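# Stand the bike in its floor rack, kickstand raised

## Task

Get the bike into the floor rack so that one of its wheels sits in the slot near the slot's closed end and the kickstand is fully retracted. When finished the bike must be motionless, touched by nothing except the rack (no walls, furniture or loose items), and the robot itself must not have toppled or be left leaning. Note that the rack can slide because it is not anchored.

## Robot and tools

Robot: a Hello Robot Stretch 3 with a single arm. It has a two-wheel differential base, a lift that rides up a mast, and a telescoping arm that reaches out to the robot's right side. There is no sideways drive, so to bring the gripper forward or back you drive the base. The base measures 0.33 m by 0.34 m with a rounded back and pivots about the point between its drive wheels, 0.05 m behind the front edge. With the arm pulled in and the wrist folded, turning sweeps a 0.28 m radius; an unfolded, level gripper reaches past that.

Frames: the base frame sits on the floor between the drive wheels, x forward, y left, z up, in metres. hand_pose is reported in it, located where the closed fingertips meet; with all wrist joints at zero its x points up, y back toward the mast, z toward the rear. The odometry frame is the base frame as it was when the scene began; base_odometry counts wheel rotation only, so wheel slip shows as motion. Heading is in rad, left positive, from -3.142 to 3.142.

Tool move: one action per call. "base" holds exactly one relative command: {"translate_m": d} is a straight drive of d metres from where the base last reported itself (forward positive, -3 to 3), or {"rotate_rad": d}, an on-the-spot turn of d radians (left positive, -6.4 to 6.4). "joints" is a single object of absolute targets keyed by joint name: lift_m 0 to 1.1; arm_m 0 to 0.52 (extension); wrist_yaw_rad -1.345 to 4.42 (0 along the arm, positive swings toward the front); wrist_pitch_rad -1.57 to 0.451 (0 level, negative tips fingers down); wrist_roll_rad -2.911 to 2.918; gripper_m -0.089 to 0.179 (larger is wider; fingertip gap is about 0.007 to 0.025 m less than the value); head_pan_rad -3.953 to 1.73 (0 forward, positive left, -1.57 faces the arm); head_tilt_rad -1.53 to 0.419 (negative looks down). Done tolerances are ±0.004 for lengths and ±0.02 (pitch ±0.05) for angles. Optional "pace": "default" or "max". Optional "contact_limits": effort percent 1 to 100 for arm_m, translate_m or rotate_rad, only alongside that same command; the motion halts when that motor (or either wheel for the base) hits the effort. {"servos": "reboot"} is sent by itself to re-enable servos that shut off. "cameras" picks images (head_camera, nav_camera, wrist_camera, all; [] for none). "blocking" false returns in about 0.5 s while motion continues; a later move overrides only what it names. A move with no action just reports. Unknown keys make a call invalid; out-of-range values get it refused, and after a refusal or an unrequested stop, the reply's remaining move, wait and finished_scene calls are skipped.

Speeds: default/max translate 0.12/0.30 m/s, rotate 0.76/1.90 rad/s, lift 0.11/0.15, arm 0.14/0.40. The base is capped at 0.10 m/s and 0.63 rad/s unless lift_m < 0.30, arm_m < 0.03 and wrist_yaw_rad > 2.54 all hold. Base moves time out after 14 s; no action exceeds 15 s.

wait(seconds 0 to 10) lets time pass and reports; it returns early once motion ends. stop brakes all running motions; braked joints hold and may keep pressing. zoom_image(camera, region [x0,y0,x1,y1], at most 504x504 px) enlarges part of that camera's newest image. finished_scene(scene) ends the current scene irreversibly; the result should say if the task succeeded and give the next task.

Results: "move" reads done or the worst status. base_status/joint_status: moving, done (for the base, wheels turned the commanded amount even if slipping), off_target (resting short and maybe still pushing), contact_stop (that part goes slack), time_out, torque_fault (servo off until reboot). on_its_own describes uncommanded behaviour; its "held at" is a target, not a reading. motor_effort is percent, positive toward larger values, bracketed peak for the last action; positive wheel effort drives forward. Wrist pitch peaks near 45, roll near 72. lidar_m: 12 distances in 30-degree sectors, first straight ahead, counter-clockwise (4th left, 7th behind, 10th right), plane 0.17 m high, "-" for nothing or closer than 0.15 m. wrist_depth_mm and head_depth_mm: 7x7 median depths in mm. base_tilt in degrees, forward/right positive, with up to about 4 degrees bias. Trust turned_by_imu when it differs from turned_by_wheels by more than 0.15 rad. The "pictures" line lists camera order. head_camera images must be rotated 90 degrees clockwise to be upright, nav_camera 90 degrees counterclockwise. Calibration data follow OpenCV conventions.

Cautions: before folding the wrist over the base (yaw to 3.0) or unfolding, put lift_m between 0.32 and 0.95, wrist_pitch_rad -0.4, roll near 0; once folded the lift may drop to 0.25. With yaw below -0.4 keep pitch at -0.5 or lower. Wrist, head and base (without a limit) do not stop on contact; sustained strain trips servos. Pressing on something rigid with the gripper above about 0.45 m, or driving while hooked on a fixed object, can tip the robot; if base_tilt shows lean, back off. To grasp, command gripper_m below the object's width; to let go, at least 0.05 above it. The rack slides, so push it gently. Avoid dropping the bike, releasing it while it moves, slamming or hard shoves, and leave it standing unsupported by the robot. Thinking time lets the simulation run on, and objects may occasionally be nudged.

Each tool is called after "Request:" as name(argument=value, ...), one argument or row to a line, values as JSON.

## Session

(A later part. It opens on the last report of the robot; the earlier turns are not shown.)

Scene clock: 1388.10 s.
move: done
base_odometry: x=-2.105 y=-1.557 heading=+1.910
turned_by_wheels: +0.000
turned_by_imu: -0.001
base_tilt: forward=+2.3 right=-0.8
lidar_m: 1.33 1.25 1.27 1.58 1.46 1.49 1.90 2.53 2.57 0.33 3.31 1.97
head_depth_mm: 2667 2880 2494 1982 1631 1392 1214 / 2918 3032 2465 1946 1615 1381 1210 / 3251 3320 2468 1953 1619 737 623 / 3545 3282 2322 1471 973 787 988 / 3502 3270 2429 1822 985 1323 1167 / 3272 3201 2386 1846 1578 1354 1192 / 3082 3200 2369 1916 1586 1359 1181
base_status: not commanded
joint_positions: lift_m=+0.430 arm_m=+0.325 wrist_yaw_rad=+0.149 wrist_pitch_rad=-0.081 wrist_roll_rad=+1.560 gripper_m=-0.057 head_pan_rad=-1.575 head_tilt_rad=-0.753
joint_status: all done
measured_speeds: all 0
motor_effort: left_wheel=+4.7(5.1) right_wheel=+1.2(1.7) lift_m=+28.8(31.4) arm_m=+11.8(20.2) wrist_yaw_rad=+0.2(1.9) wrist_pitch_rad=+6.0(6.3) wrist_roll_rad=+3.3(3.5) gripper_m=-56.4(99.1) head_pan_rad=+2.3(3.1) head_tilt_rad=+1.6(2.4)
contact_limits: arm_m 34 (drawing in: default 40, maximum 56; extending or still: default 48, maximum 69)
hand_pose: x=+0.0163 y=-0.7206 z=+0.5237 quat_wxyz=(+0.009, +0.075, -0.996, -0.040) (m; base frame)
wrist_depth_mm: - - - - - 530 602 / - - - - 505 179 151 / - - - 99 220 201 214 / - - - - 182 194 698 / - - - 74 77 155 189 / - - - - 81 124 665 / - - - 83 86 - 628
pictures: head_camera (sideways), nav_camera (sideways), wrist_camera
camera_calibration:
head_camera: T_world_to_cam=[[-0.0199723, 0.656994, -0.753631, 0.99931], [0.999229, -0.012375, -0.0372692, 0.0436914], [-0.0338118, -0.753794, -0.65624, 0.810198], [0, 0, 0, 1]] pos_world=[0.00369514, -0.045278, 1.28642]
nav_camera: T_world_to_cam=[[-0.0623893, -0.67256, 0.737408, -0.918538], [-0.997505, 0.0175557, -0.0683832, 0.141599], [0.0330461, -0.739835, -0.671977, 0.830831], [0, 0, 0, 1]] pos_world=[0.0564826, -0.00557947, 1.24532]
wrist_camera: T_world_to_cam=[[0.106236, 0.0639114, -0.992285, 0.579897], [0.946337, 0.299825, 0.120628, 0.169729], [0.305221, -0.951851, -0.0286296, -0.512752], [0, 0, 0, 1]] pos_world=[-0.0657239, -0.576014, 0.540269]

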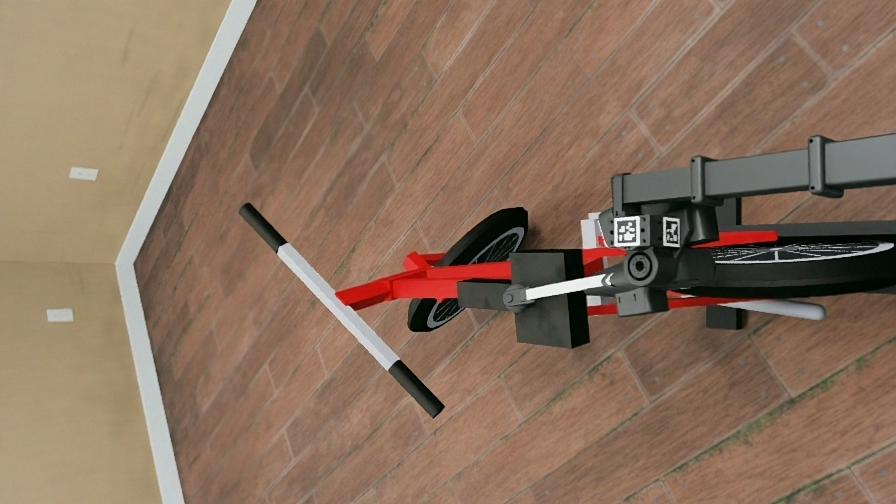

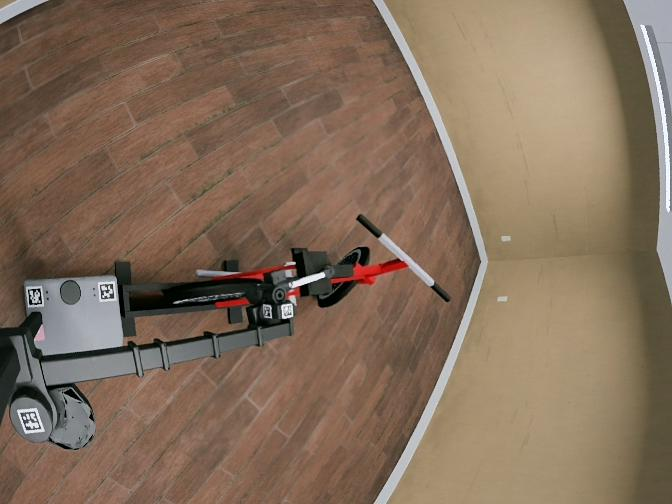

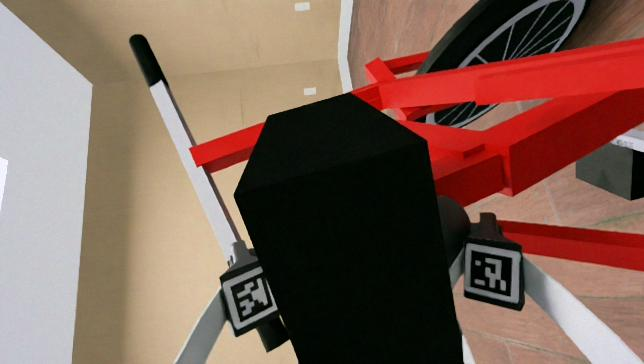

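Request:
move(
  joints={"arm_m": 0.25, "wrist_yaw_rad": 0.08},
  contact_limits={"arm_m": 56},
)

Scene clock: 1392.00 s.
move: done
base_odometry: x=-2.105 y=-1.557 heading=+1.910
turned_by_wheels: +0.000
turned_by_imu: -0.001
base_tilt: forward=+2.3 right=-0.8
lidar_m: 1.33 1.25 1.26 1.57 1.47 1.49 1.90 2.53 2.57 0.26 3.32 1.97
head_depth_mm: 2692 2938 2482 1985 1632 1382 1209 / 2924 3134 2467 1955 1625 1395 1202 / 3265 3306 2370 1956 1573 703 625 / 3531 3268 2447 1304 946 709 991 / 3411 3288 2407 1814 1505 1307 1150 / 3255 3214 2423 1904 1599 1369 1191 / 3090 3157 2385 1905 1592 1353 1177
base_status: not commanded
joint_positions: lift_m=+0.430 arm_m=+0.250 wrist_yaw_rad=+0.074 wrist_pitch_rad=-0.072 wrist_roll_rad=+1.558 gripper_m=-0.054 head_pan_rad=-1.575 head_tilt_rad=-0.753
joint_status: all done
measured_speeds: all 0
on_its_own: gripper_m is held at -0.055, not at your -0.060, by its stall guard, which is not easing now
motor_effort: left_wheel=-0.7(8.7) right_wheel=-0.5(10.1) lift_m=+33.7(33.7) arm_m=-20.4(34.0) wrist_yaw_rad=+5.9(21.6) wrist_pitch_rad=+3.9(6.7) wrist_roll_rad=+3.9(4.4) gripper_m=-20.0(20.9) head_pan_rad=+2.7(3.1) head_tilt_rad=+1.3(1.9)
contact_limits: arm_m 56 (drawing in: default 40, maximum 56; extending or still: default 48, maximum 69)
hand_pose: x=-0.0026 y=-0.6481 z=+0.5261 quat_wxyz=(+0.008, +0.037, -0.999, -0.036) (m; base frame)
wrist_depth_mm: - - - - - 516 584 / - - - - 495 177 151 / - - 465 95 203 201 211 / - - - - 71 192 713 / - - - 73 76 151 190 / - - - - 79 124 682 / - - - 83 86 - 96
pictures: head_camera (sideways), nav_camera (sideways), wrist_camera
camera_calibration:
head_camera: T_world_to_cam=[[-0.0199728, 0.656977, -0.753646, 0.999329], [0.999229, -0.0123752, -0.037269, 0.0436912], [-0.0338114, -0.753809, -0.656223, 0.810176], [0, 0, 0, 1]] pos_world=[0.00369516, -0.0452784, 1.28643]
nav_camera: T_world_to_cam=[[-0.0623888, -0.672543, 0.737423, -0.918557], [-0.997505, 0.0175536, -0.0683835, 0.141599], [0.0330464, -0.73985, -0.67196, 0.83081], [0, 0, 0, 1]] pos_world=[0.0564826, -0.0055807, 1.24532]
wrist_camera: T_world_to_cam=[[0.109699, 0.046406, -0.992881, 0.568583], [0.966324, 0.228953, 0.117466, 0.121425], [0.232775, -0.972331, -0.0197272, -0.456021], [0, 0, 0, 1]] pos_world=[-0.0735589, -0.497589, 0.541276]

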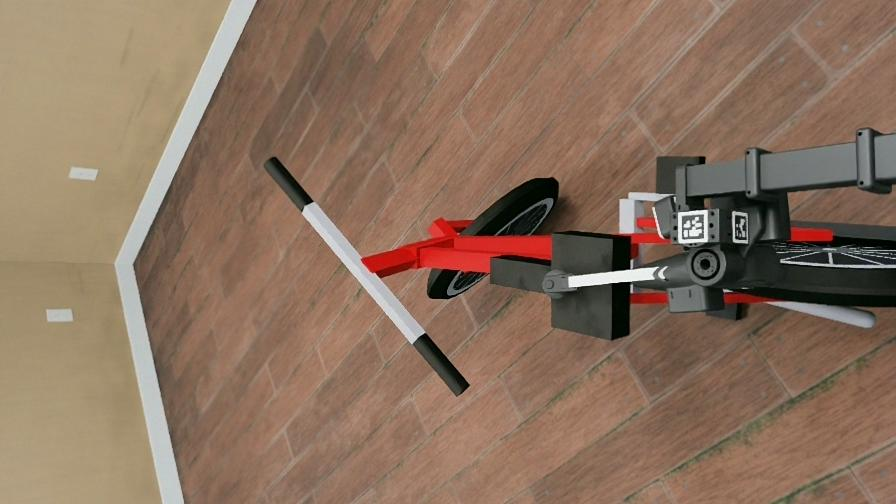

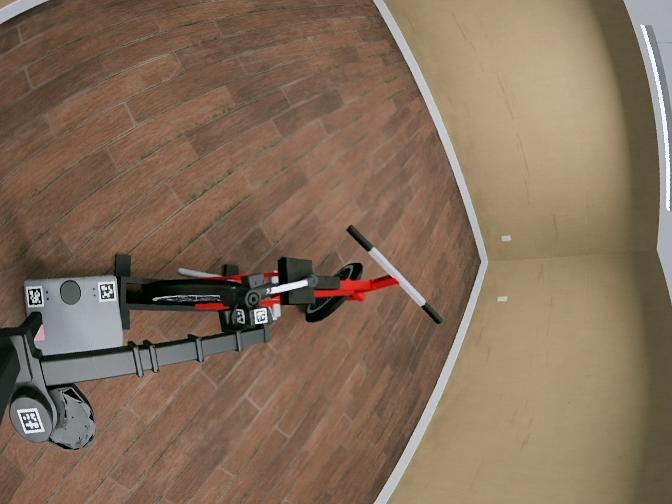

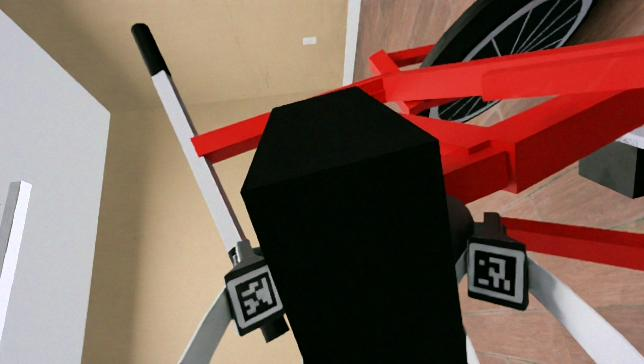

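Request:
move(
  joints={"arm_m": 0.17, "wrist_yaw_rad": 0.05},
  contact_limits={"arm_m": 56},
)

Scene clock: 1396.90 s.
move: done
base_odometry: x=-2.105 y=-1.557 heading=+1.910
turned_by_wheels: +0.000
turned_by_imu: -0.004
base_tilt: forward=+2.3 right=-0.8
lidar_m: 1.33 1.24 1.26 1.57 1.47 1.49 1.91 2.53 0.96 0.20 3.31 1.98
head_depth_mm: 2664 2900 2456 1979 1635 1385 1209 / 2921 3106 2464 1960 1621 1384 1209 / 3227 3292 2466 1950 1531 1156 618 / 3515 3255 2471 1399 948 843 643 / 3485 3269 2404 1880 1590 1316 1144 / 3275 3217 2396 1919 1588 1366 1190 / 3033 3157 2396 1913 1591 1352 1191
base_status: not commanded
joint_positions: lift_m=+0.430 arm_m=+0.170 wrist_yaw_rad=+0.040 wrist_pitch_rad=-0.065 wrist_roll_rad=+1.545 gripper_m=-0.054 head_pan_rad=-1.575 head_tilt_rad=-0.752
joint_status: all done
measured_speeds: all 0
on_its_own: gripper_m is held at -0.055, not at your -0.060, by its stall guard, which is not easing now
motor_effort: left_wheel=-1.4(8.0) right_wheel=+10.1(13.2) lift_m=+33.4(33.9) arm_m=-11.9(39.7) wrist_yaw_rad=+8.0(17.5) wrist_pitch_rad=+2.8(4.4) wrist_roll_rad=+8.0(8.9) gripper_m=-20.1(21.6) head_pan_rad=+2.5(3.2) head_tilt_rad=+1.0(1.9)
contact_limits: arm_m 56 (drawing in: default 40, maximum 56; extending or still: default 48, maximum 69)
hand_pose: x=-0.0112 y=-0.5688 z=+0.5278 quat_wxyz=(+0.014, +0.021, -0.999, -0.033) (m; base frame)
wrist_depth_mm: - - - - - 514 587 / - - - 170 503 186 165 / - - - 87 195 208 236 / - - - 87 91 844 721 / - - - 95 95 207 195 / - - 130 100 102 123 702 / - - - 109 110 - 636
pictures: head_camera (sideways), nav_camera (sideways), wrist_camera
camera_calibration:
head_camera: T_world_to_cam=[[-0.0200376, 0.656459, -0.754096, 0.999916], [0.99923, -0.0123056, -0.0372636, 0.0436841], [-0.0337416, -0.754261, -0.655707, 0.809503], [0, 0, 0, 1]] pos_world=[0.00369943, -0.0452892, 1.28646]
nav_camera: T_world_to_cam=[[-0.0623226, -0.672044, 0.737884, -0.919158], [-0.997507, 0.0174117, -0.0683925, 0.141611], [0.0331149, -0.740307, -0.671453, 0.83015], [0, 0, 0, 1]] pos_world=[0.056483, -0.00561466, 1.24532]
wrist_camera: T_world_to_cam=[[0.0987829, 0.0355981, -0.994472, 0.562112], [0.974697, 0.197913, 0.103903, 0.100911], [0.200517, -0.979573, -0.015147, -0.383792], [0, 0, 0, 1]] pos_world=[-0.0769279, -0.415934, 0.542707]

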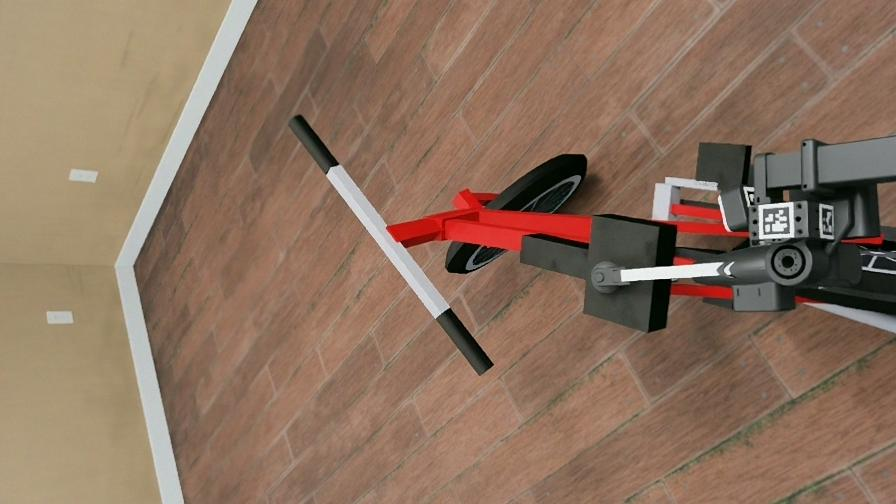

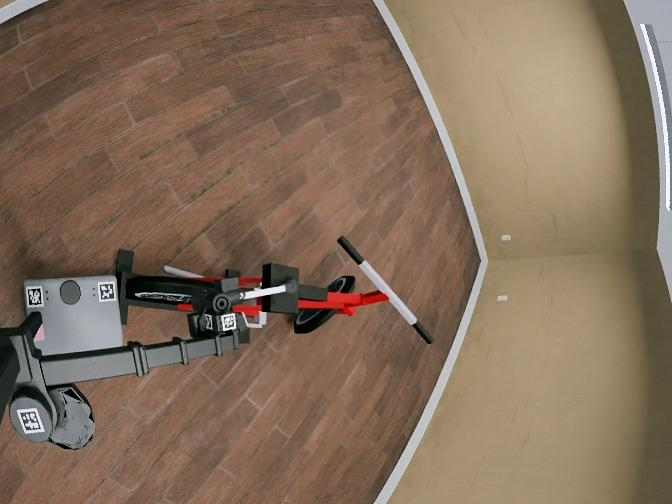

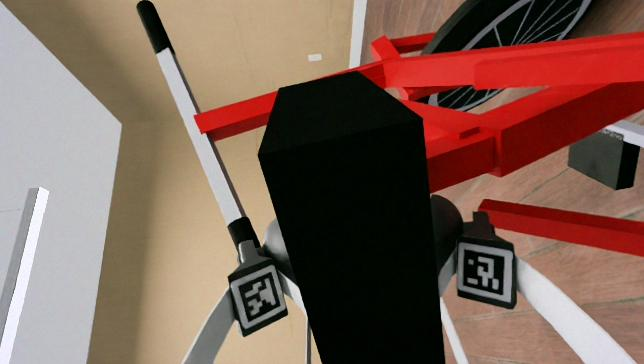

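Request:
move(
  joints={"gripper_m": 0.1},
  cameras=[],
)

Request:
move(
  joints={"arm_m": 0.0, "lift_m": 0.6},
)

Request:
move(
  joints={"wrist_pitch_rad": -1.3, "gripper_m": 0.0},
)

Scene clock: 1406.33 s.
move: done
base_odometry: x=-2.105 y=-1.557 heading=+1.910
turned_by_wheels: +0.000
turned_by_imu: -0.001
base_tilt: forward=+2.3 right=-0.8
lidar_m: 1.33 1.24 1.26 1.57 1.47 1.49 1.90 2.53 0.96 0.20 3.32 1.98
head_depth_mm: 2682 2886 2502 1971 1635 1393 1206 / 2917 3104 2493 1970 1628 1390 1211 / 3221 3308 2374 1946 1550 1183 620 / 3545 3305 2426 1257 950 850 642 / 3497 3277 2420 1881 1604 1338 1147 / 3210 3236 2407 1920 1598 1365 1189 / 3059 3214 2387 1916 1592 1357 1188
base_status: not commanded
joint_positions: lift_m=+0.430 arm_m=+0.170 wrist_yaw_rad=+0.052 wrist_pitch_rad=-0.071 wrist_roll_rad=+1.569 gripper_m=+0.100 head_pan_rad=-1.575 head_tilt_rad=-0.752
joint_status: all done
measured_speeds: all 0
motor_effort: left_wheel=+1.9(1.9) right_wheel=-0.7(10.7) lift_m=+22.4(33.6) arm_m=+2.9(3.5) wrist_yaw_rad=+0.2(9.7) wrist_pitch_rad=+3.8(4.3) wrist_roll_rad=+0.3(8.3) gripper_m=+1.0(78.4) head_pan_rad=+2.1(3.1) head_tilt_rad=+1.0(1.6)
contact_limits: arm_m 56 (drawing in: default 40, maximum 56; extending or still: default 48, maximum 69)
hand_pose: x=-0.0082 y=-0.5685 z=+0.5262 quat_wxyz=(+0.002, +0.026, -0.999, -0.036) (m; base frame)
wrist_depth_mm: - - - - - 528 553 / - - - - 496 193 168 / - - 437 107 214 214 378 / - - - 90 95 828 700 / - - 162 98 98 137 198 / - - 128 105 107 125 647 / - 112 - 113 120 - 632
pictures: none
No camera images: "cameras" was empty.

Scene clock: 1408.83 s.
move: done
base_odometry: x=-2.105 y=-1.557 heading=+1.910
turned_by_wheels: +0.000
turned_by_imu: -0.001
base_tilt: forward=+2.3 right=-0.8
lidar_m: 1.33 1.24 1.26 1.57 1.46 1.49 1.90 2.53 0.96 0.20 3.31 1.98
head_depth_mm: 2695 2894 2519 1971 1644 1380 1221 / 2926 3147 2461 1979 1625 1388 1204 / 3253 3303 2389 1944 1541 1292 531 / 3561 3277 2455 1250 937 970 526 / 3470 3307 2414 1881 1596 1342 1153 / 3276 3237 2408 1932 1600 1364 1196 / 3041 3242 2419 1907 1582 1358 1182
base_status: not commanded
joint_positions: lift_m=+0.600 arm_m=+0.000 wrist_yaw_rad=+0.050 wrist_pitch_rad=-0.072 wrist_roll_rad=+1.571 gripper_m=+0.100 head_pan_rad=-1.575 head_tilt_rad=-0.752
joint_status: all done
measured_speeds: all 0
motor_effort: left_wheel=+1.7(1.9) right_wheel=-1.0(1.1) lift_m=+29.0(33.9) arm_m=-19.3(21.5) wrist_yaw_rad=-0.3(2.3) wrist_pitch_rad=+4.1(11.8) wrist_roll_rad=-0.4(0.7) gripper_m=+1.4(3.0) head_pan_rad=+2.2(3.1) head_tilt_rad=+0.7(1.8)
hand_pose: x=-0.0086 y=-0.3985 z=+0.6959 quat_wxyz=(+0.001, +0.025, -0.999, -0.037) (m; base frame)
wrist_depth_mm: - - - - - 722 757 / - - - - 697 607 398 / - - - - - 268 377 / - - - - - - 867 / - - - - - 135 908 / - - 131 - - 125 867 / - 112 - - - - 950
pictures: head_camera (sideways), nav_camera (sideways), wrist_camera
camera_calibration:
head_camera: T_world_to_cam=[[-0.0200385, 0.656392, -0.754154, 0.999992], [0.99923, -0.0123081, -0.0372629, 0.0436832], [-0.0337412, -0.75432, -0.65564, 0.809416], [0, 0, 0, 1]] pos_world=[0.00369946, -0.0452906, 1.28646]
nav_camera: T_world_to_cam=[[-0.0623217, -0.671978, 0.737944, -0.919236], [-0.997507, 0.0174048, -0.0683937, 0.141612], [0.0331153, -0.740366, -0.671387, 0.830064], [0, 0, 0, 1]] pos_world=[0.0564829, -0.00561964, 1.24532]
wrist_camera: T_world_to_cam=[[0.123809, 0.0453185, -0.991271, 0.724775], [0.970036, 0.204924, 0.130526, 0.0314851], [0.20905, -0.977728, -0.018589, -0.211706], [0, 0, 0, 1]] pos_world=[-0.0760185, -0.246288, 0.710404]

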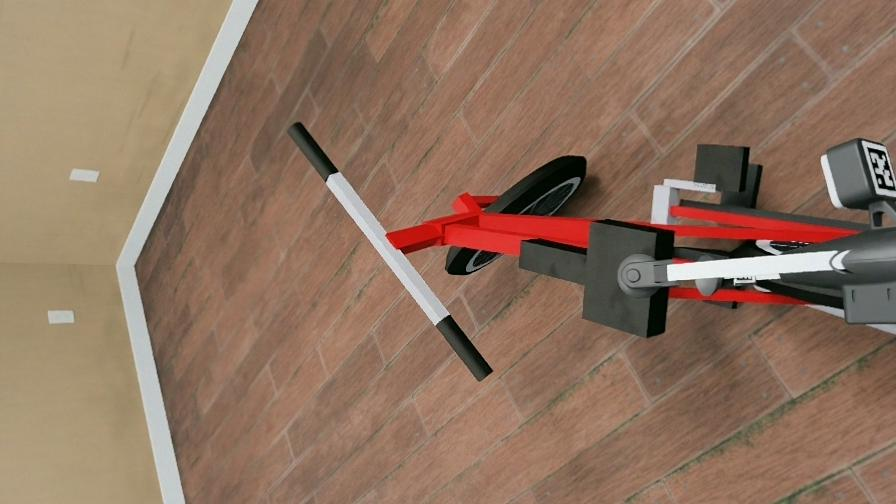

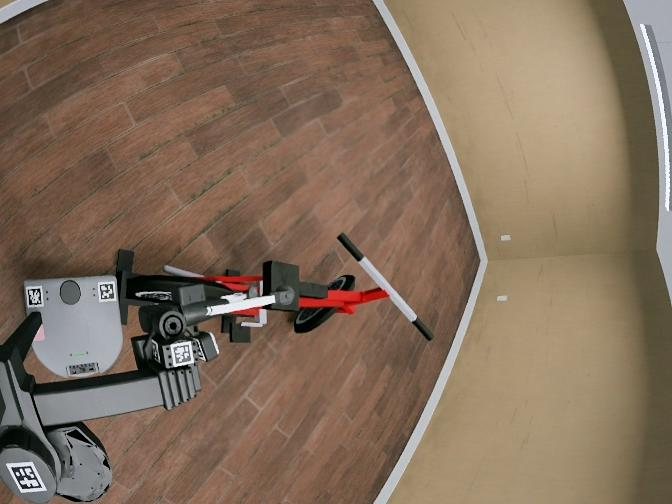

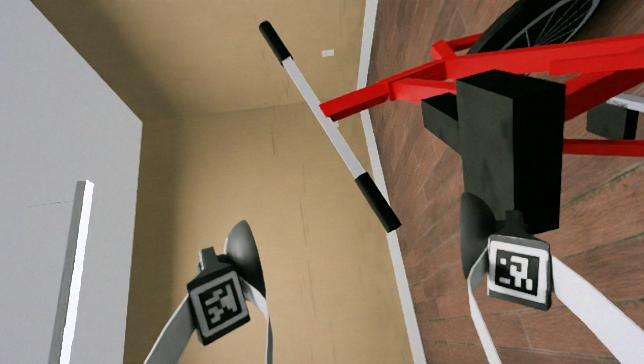

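Scene clock: 1410.37 s.
move: done
base_odometry: x=-2.105 y=-1.557 heading=+1.910
turned_by_wheels: +0.000
turned_by_imu: +0.000
base_tilt: forward=+2.3 right=-0.8
lidar_m: 1.33 1.24 1.26 1.57 1.46 1.49 1.91 2.54 0.96 0.20 3.31 1.98
head_depth_mm: 2657 2945 2485 1980 1623 1395 1215 / 2946 3131 2488 1956 1630 1389 1207 / 3241 3300 2382 1960 1543 1293 1210 / 3588 3293 2437 1253 938 1116 970 / 3505 3257 2412 1889 1619 1344 1175 / 3247 3227 2382 1916 1598 1369 1193 / 3053 3250 2401 1904 1589 1367 1179
base_status: not commanded
joint_positions: lift_m=+0.600 arm_m=+0.000 wrist_yaw_rad=+0.050 wrist_pitch_rad=-1.295 wrist_roll_rad=+1.571 gripper_m=+0.000 head_pan_rad=-1.575 head_tilt_rad=-0.752
joint_status: all done
measured_speeds: all 0
motor_effort: left_wheel=+1.5(1.9) right_wheel=-0.9(1.2) lift_m=+26.2(28.8) arm_m=-18.7(20.0) wrist_yaw_rad=+1.0(1.1) wrist_pitch_rad=-0.8(3.2) wrist_roll_rad=-0.3(0.7) gripper_m=-0.5(79.5) head_pan_rad=+2.7(3.0) head_tilt_rad=+0.7(1.4)
hand_pose: x=-0.0192 y=-0.1912 z=+0.4855 quat_wxyz=(+0.015, +0.020, -0.797, -0.603) (m; base frame)
wrist_depth_mm: 817 744 686 634 600 - 380 / 828 524 710 660 626 - - / 551 544 481 653 467 - - / 648 580 - - 644 590 412 / 962 870 787 151 642 611 576 / - 907 847 128 126 635 589 / - 948 860 766 719 638 611
pictures: head_camera (sideways), nav_camera (sideways), wrist_camera
camera_calibration:
head_camera: T_world_to_cam=[[-0.0200384, 0.656392, -0.754154, 0.999992], [0.99923, -0.0123082, -0.0372629, 0.0436832], [-0.0337413, -0.75432, -0.65564, 0.809416], [0, 0, 0, 1]] pos_world=[0.00369946, -0.0452906, 1.28646]
nav_camera: T_world_to_cam=[[-0.0623218, -0.671978, 0.737944, -0.919236], [-0.997507, 0.017405, -0.0683937, 0.141612], [0.0331152, -0.740366, -0.671388, 0.830064], [0, 0, 0, 1]] pos_world=[0.0564829, -0.00561965, 1.24532]
wrist_camera: T_world_to_cam=[[0.0788081, 0.950142, -0.301696, 0.345551], [0.981454, -0.0208992, 0.190554, -0.0453492], [0.174748, -0.311118, -0.934167, 0.560561], [0, 0, 0, 1]] pos_world=[-0.0806809, -0.154869, 0.63655]

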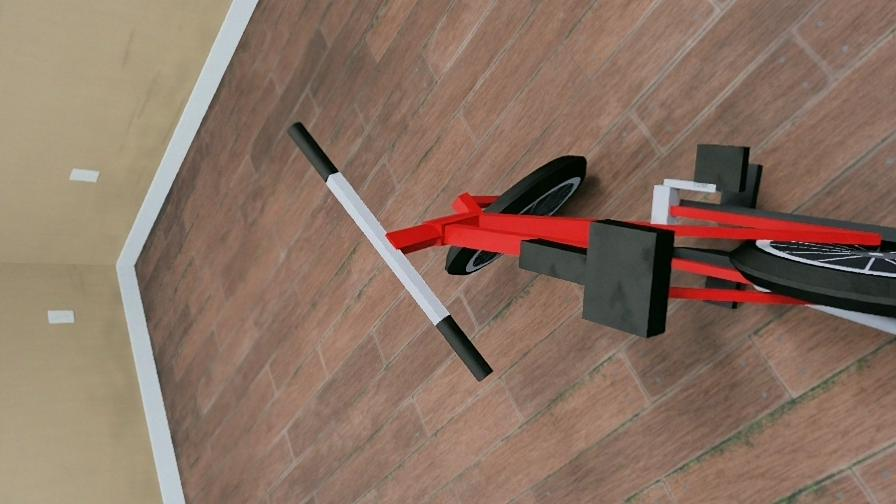

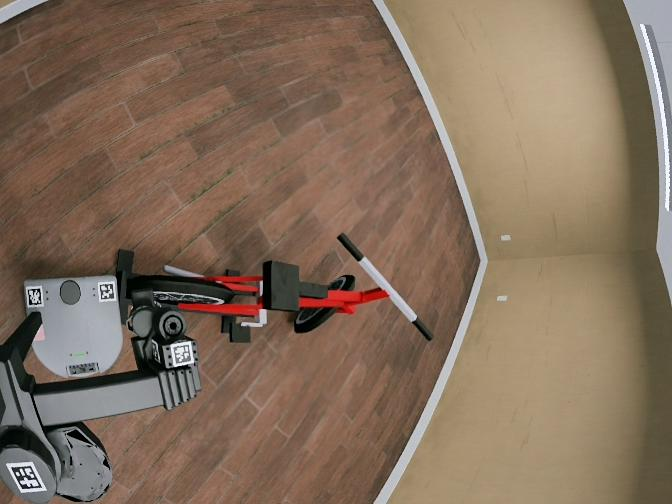

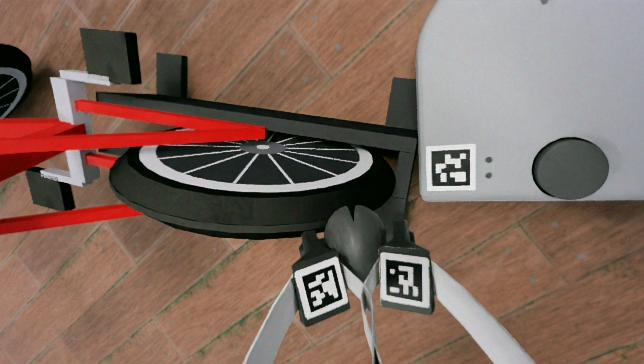

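Request:
zoom_image(
  camera="wrist_camera",
  region=[80, 60, 460, 260],
)

Scaled by 1.326.

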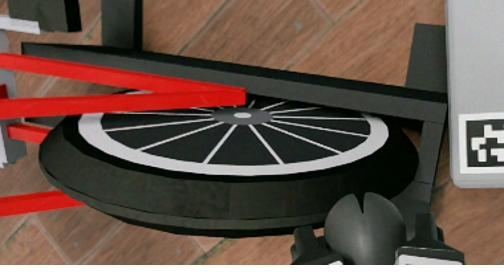

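Request:
move(
  base={"translate_m": -0.3},
  joints={"head_pan_rad": -1.1},
)

Scene clock: 1425.83 s.
move: done
base_odometry: x=-2.005 y=-1.839 heading=+1.910
turned_by_wheels: +0.000
turned_by_imu: -0.003
base_tilt: forward=+2.4 right=-0.8
lidar_m: 1.59 1.49 1.51 1.39 1.29 1.31 1.67 2.29 2.33 0.95 0.39 0.37
head_depth_mm: 3299 3401 2410 1983 1631 1388 1210 / 3300 3407 2443 1957 1547 1386 1210 / 3204 3391 2476 1270 1514 1226 1206 / 3138 3342 2457 1897 1004 1172 1150 / 3098 3293 2425 1930 1497 1067 1020 / 3041 3213 2440 1918 1597 1362 904 / 2984 3157 2376 1901 1581 1360 1192
base_status: done
joint_positions: lift_m=+0.600 arm_m=+0.000 wrist_yaw_rad=+0.050 wrist_pitch_rad=-1.295 wrist_roll_rad=+1.571 gripper_m=+0.000 head_pan_rad=-1.106 head_tilt_rad=-0.752
joint_status: all done
measured_speeds: all 0
motor_effort: left_wheel=+0.4(6.8) right_wheel=-2.7(16.4) lift_m=+24.6(24.9) arm_m=-12.8(16.3) wrist_yaw_rad=-0.1(1.3) wrist_pitch_rad=-1.2(1.6) wrist_roll_rad=-0.4(0.7) gripper_m=-0.7(2.4) head_pan_rad=+2.8(4.1) head_tilt_rad=+1.1(2.0)
hand_pose: x=-0.0192 y=-0.1912 z=+0.4855 quat_wxyz=(+0.015, +0.020, -0.797, -0.603) (m; base frame)
wrist_depth_mm: 824 758 691 641 598 - 378 / 854 773 704 661 623 - - / 886 809 732 675 633 - - / 938 838 760 694 650 595 412 / 941 842 780 152 643 612 579 / - 613 - 128 126 634 594 / 605 678 522 542 677 634 608
pictures: head_camera (sideways), nav_camera (sideways), wrist_camera
camera_calibration:
head_camera: T_world_to_cam=[[-0.314911, 0.576267, -0.754154, 1.00179], [0.896629, 0.441213, -0.0372629, 0.044309], [0.311269, -0.68793, -0.65564, 0.807312], [0, 0, 0, 1]] pos_world=[0.024455, -0.041474, 1.28646]
nav_camera: T_world_to_cam=[[0.24852, -0.627437, 0.737944, -0.921132], [-0.897399, -0.435888, -0.0683937, 0.141002], [0.364573, -0.645233, -0.671387, 0.828043], [0, 0, 0, 1]] pos_world=[0.0535719, 0.0177888, 1.24532]
wrist_camera: T_world_to_cam=[[0.078806, 0.950184, -0.301562, 0.345456], [0.981456, -0.0209262, 0.190544, -0.0453447], [0.174741, -0.310986, -0.934213, 0.560608], [0, 0, 0, 1]] pos_world=[-0.0806817, -0.154855, 0.636543]

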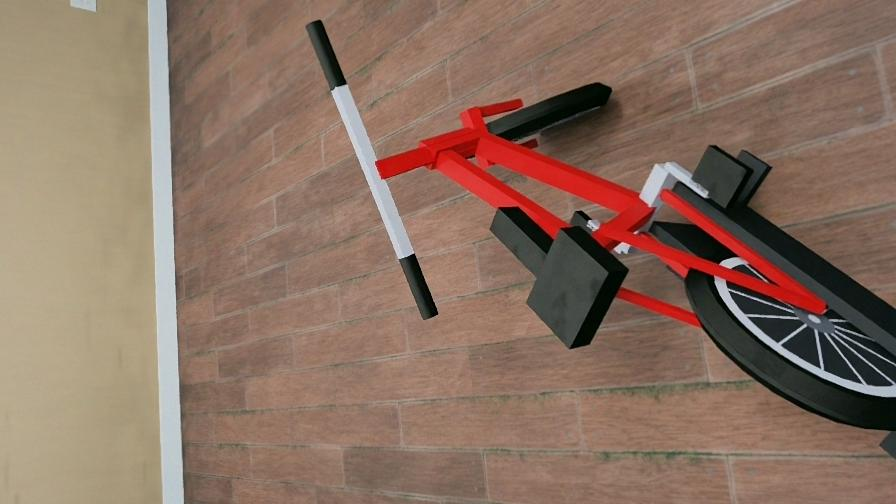

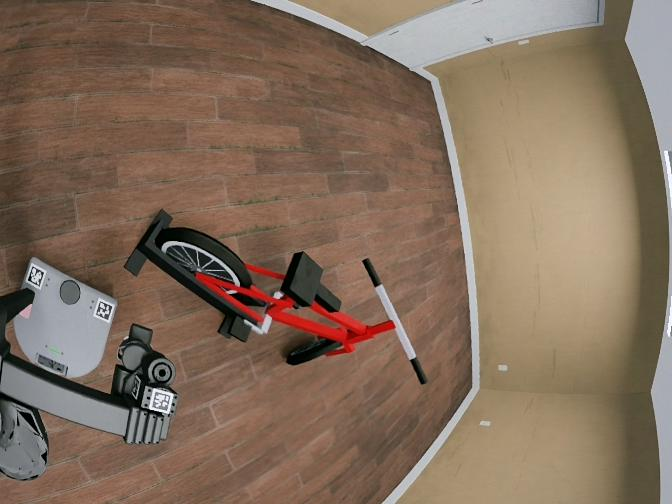

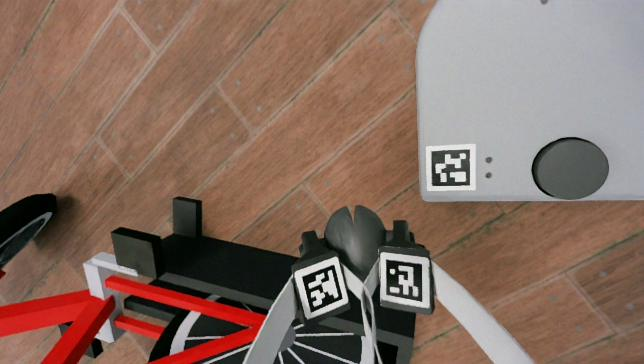

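Request:
zoom_image(
  camera="nav_camera",
  region=[110, 190, 440, 400],
)

Request:
move(
  joints={"head_pan_rad": -1.1, "head_tilt_rad": -0.95},
  cameras=["head_camera"],
)

Scaled by 1.527 from the camera's 672x504 image, which has a finer 792x594 frame.

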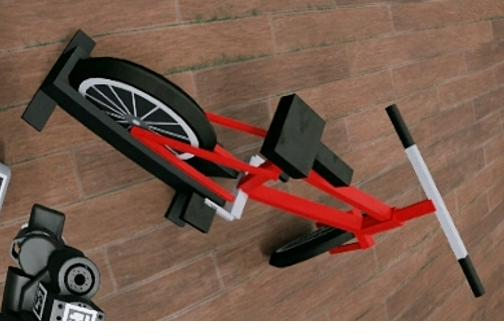

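Scene clock: 1430.20 s.
move: done
base_odometry: x=-2.005 y=-1.839 heading=+1.910
turned_by_wheels: +0.000
turned_by_imu: -0.001
base_tilt: forward=+2.3 right=-0.8
lidar_m: 1.59 1.49 1.51 1.38 1.29 1.31 1.67 2.29 2.32 0.95 0.39 0.37
head_depth_mm: 2882 2233 1927 1649 1438 1276 411 / 2857 2275 1848 1566 1431 1276 417 / 2844 2263 1772 1526 1357 1269 502 / 2826 2269 1846 994 1217 1241 1134 / 2818 2222 1864 1523 1063 1110 1116 / 2737 2239 1881 1603 1405 1011 1107 / 2723 2217 1868 1592 1401 1247 1121
base_status: not commanded
joint_positions: lift_m=+0.600 arm_m=+0.000 wrist_yaw_rad=+0.050 wrist_pitch_rad=-1.295 wrist_roll_rad=+1.571 gripper_m=+0.000 head_pan_rad=-1.105 head_tilt_rad=-0.938
joint_status: all done
measured_speeds: all 0
motor_effort: left_wheel=+0.3(0.6) right_wheel=-2.7(3.2) lift_m=+26.8(26.8) arm_m=-9.9(10.8) wrist_yaw_rad=+0.1(1.6) wrist_pitch_rad=-1.5(1.5) wrist_roll_rad=-0.6(0.6) gripper_m=-0.8(2.0) head_pan_rad=+2.1(3.2) head_tilt_rad=-5.3(8.1)
hand_pose: x=-0.0192 y=-0.1912 z=+0.4855 quat_wxyz=(+0.015, +0.020, -0.797, -0.603) (m; base frame)
wrist_depth_mm: 826 756 695 638 598 - 379 / 848 780 705 660 622 - - / 901 805 735 676 639 - - / 935 855 762 691 656 594 412 / 955 851 786 152 644 613 572 / - 605 - 128 126 638 593 / 605 666 523 540 681 645 606
pictures: head_camera (sideways)
camera_calibration:
head_camera: T_world_to_cam=[[-0.372282, 0.69043, -0.620252, 0.827649], [0.893457, 0.447531, -0.038096, 0.0454039], [0.251279, -0.568351, -0.783477, 0.973934], [0, 0, 0, 1]] pos_world=[0.0228232, -0.0382177, 1.27814]

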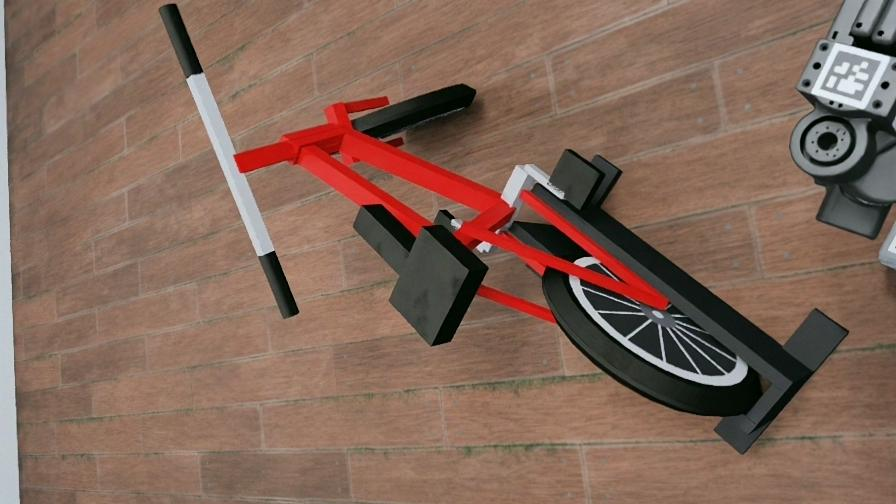

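Request:
zoom_image(
  camera="head_camera",
  region=[530, 200, 860, 470],
)

Scaled by 1.527 from the camera's 896x504 image, which has a finer 1280x720 frame.

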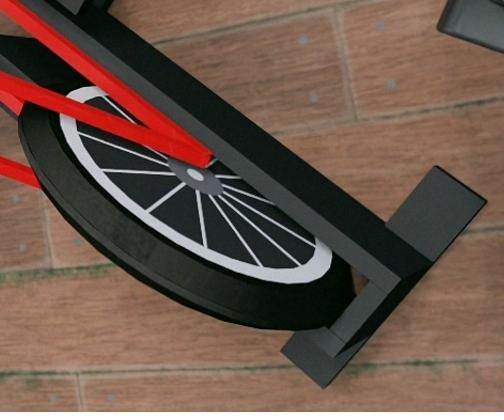

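Request:
finished_scene(
  scene=1,
)

The scene is finished: the task was done.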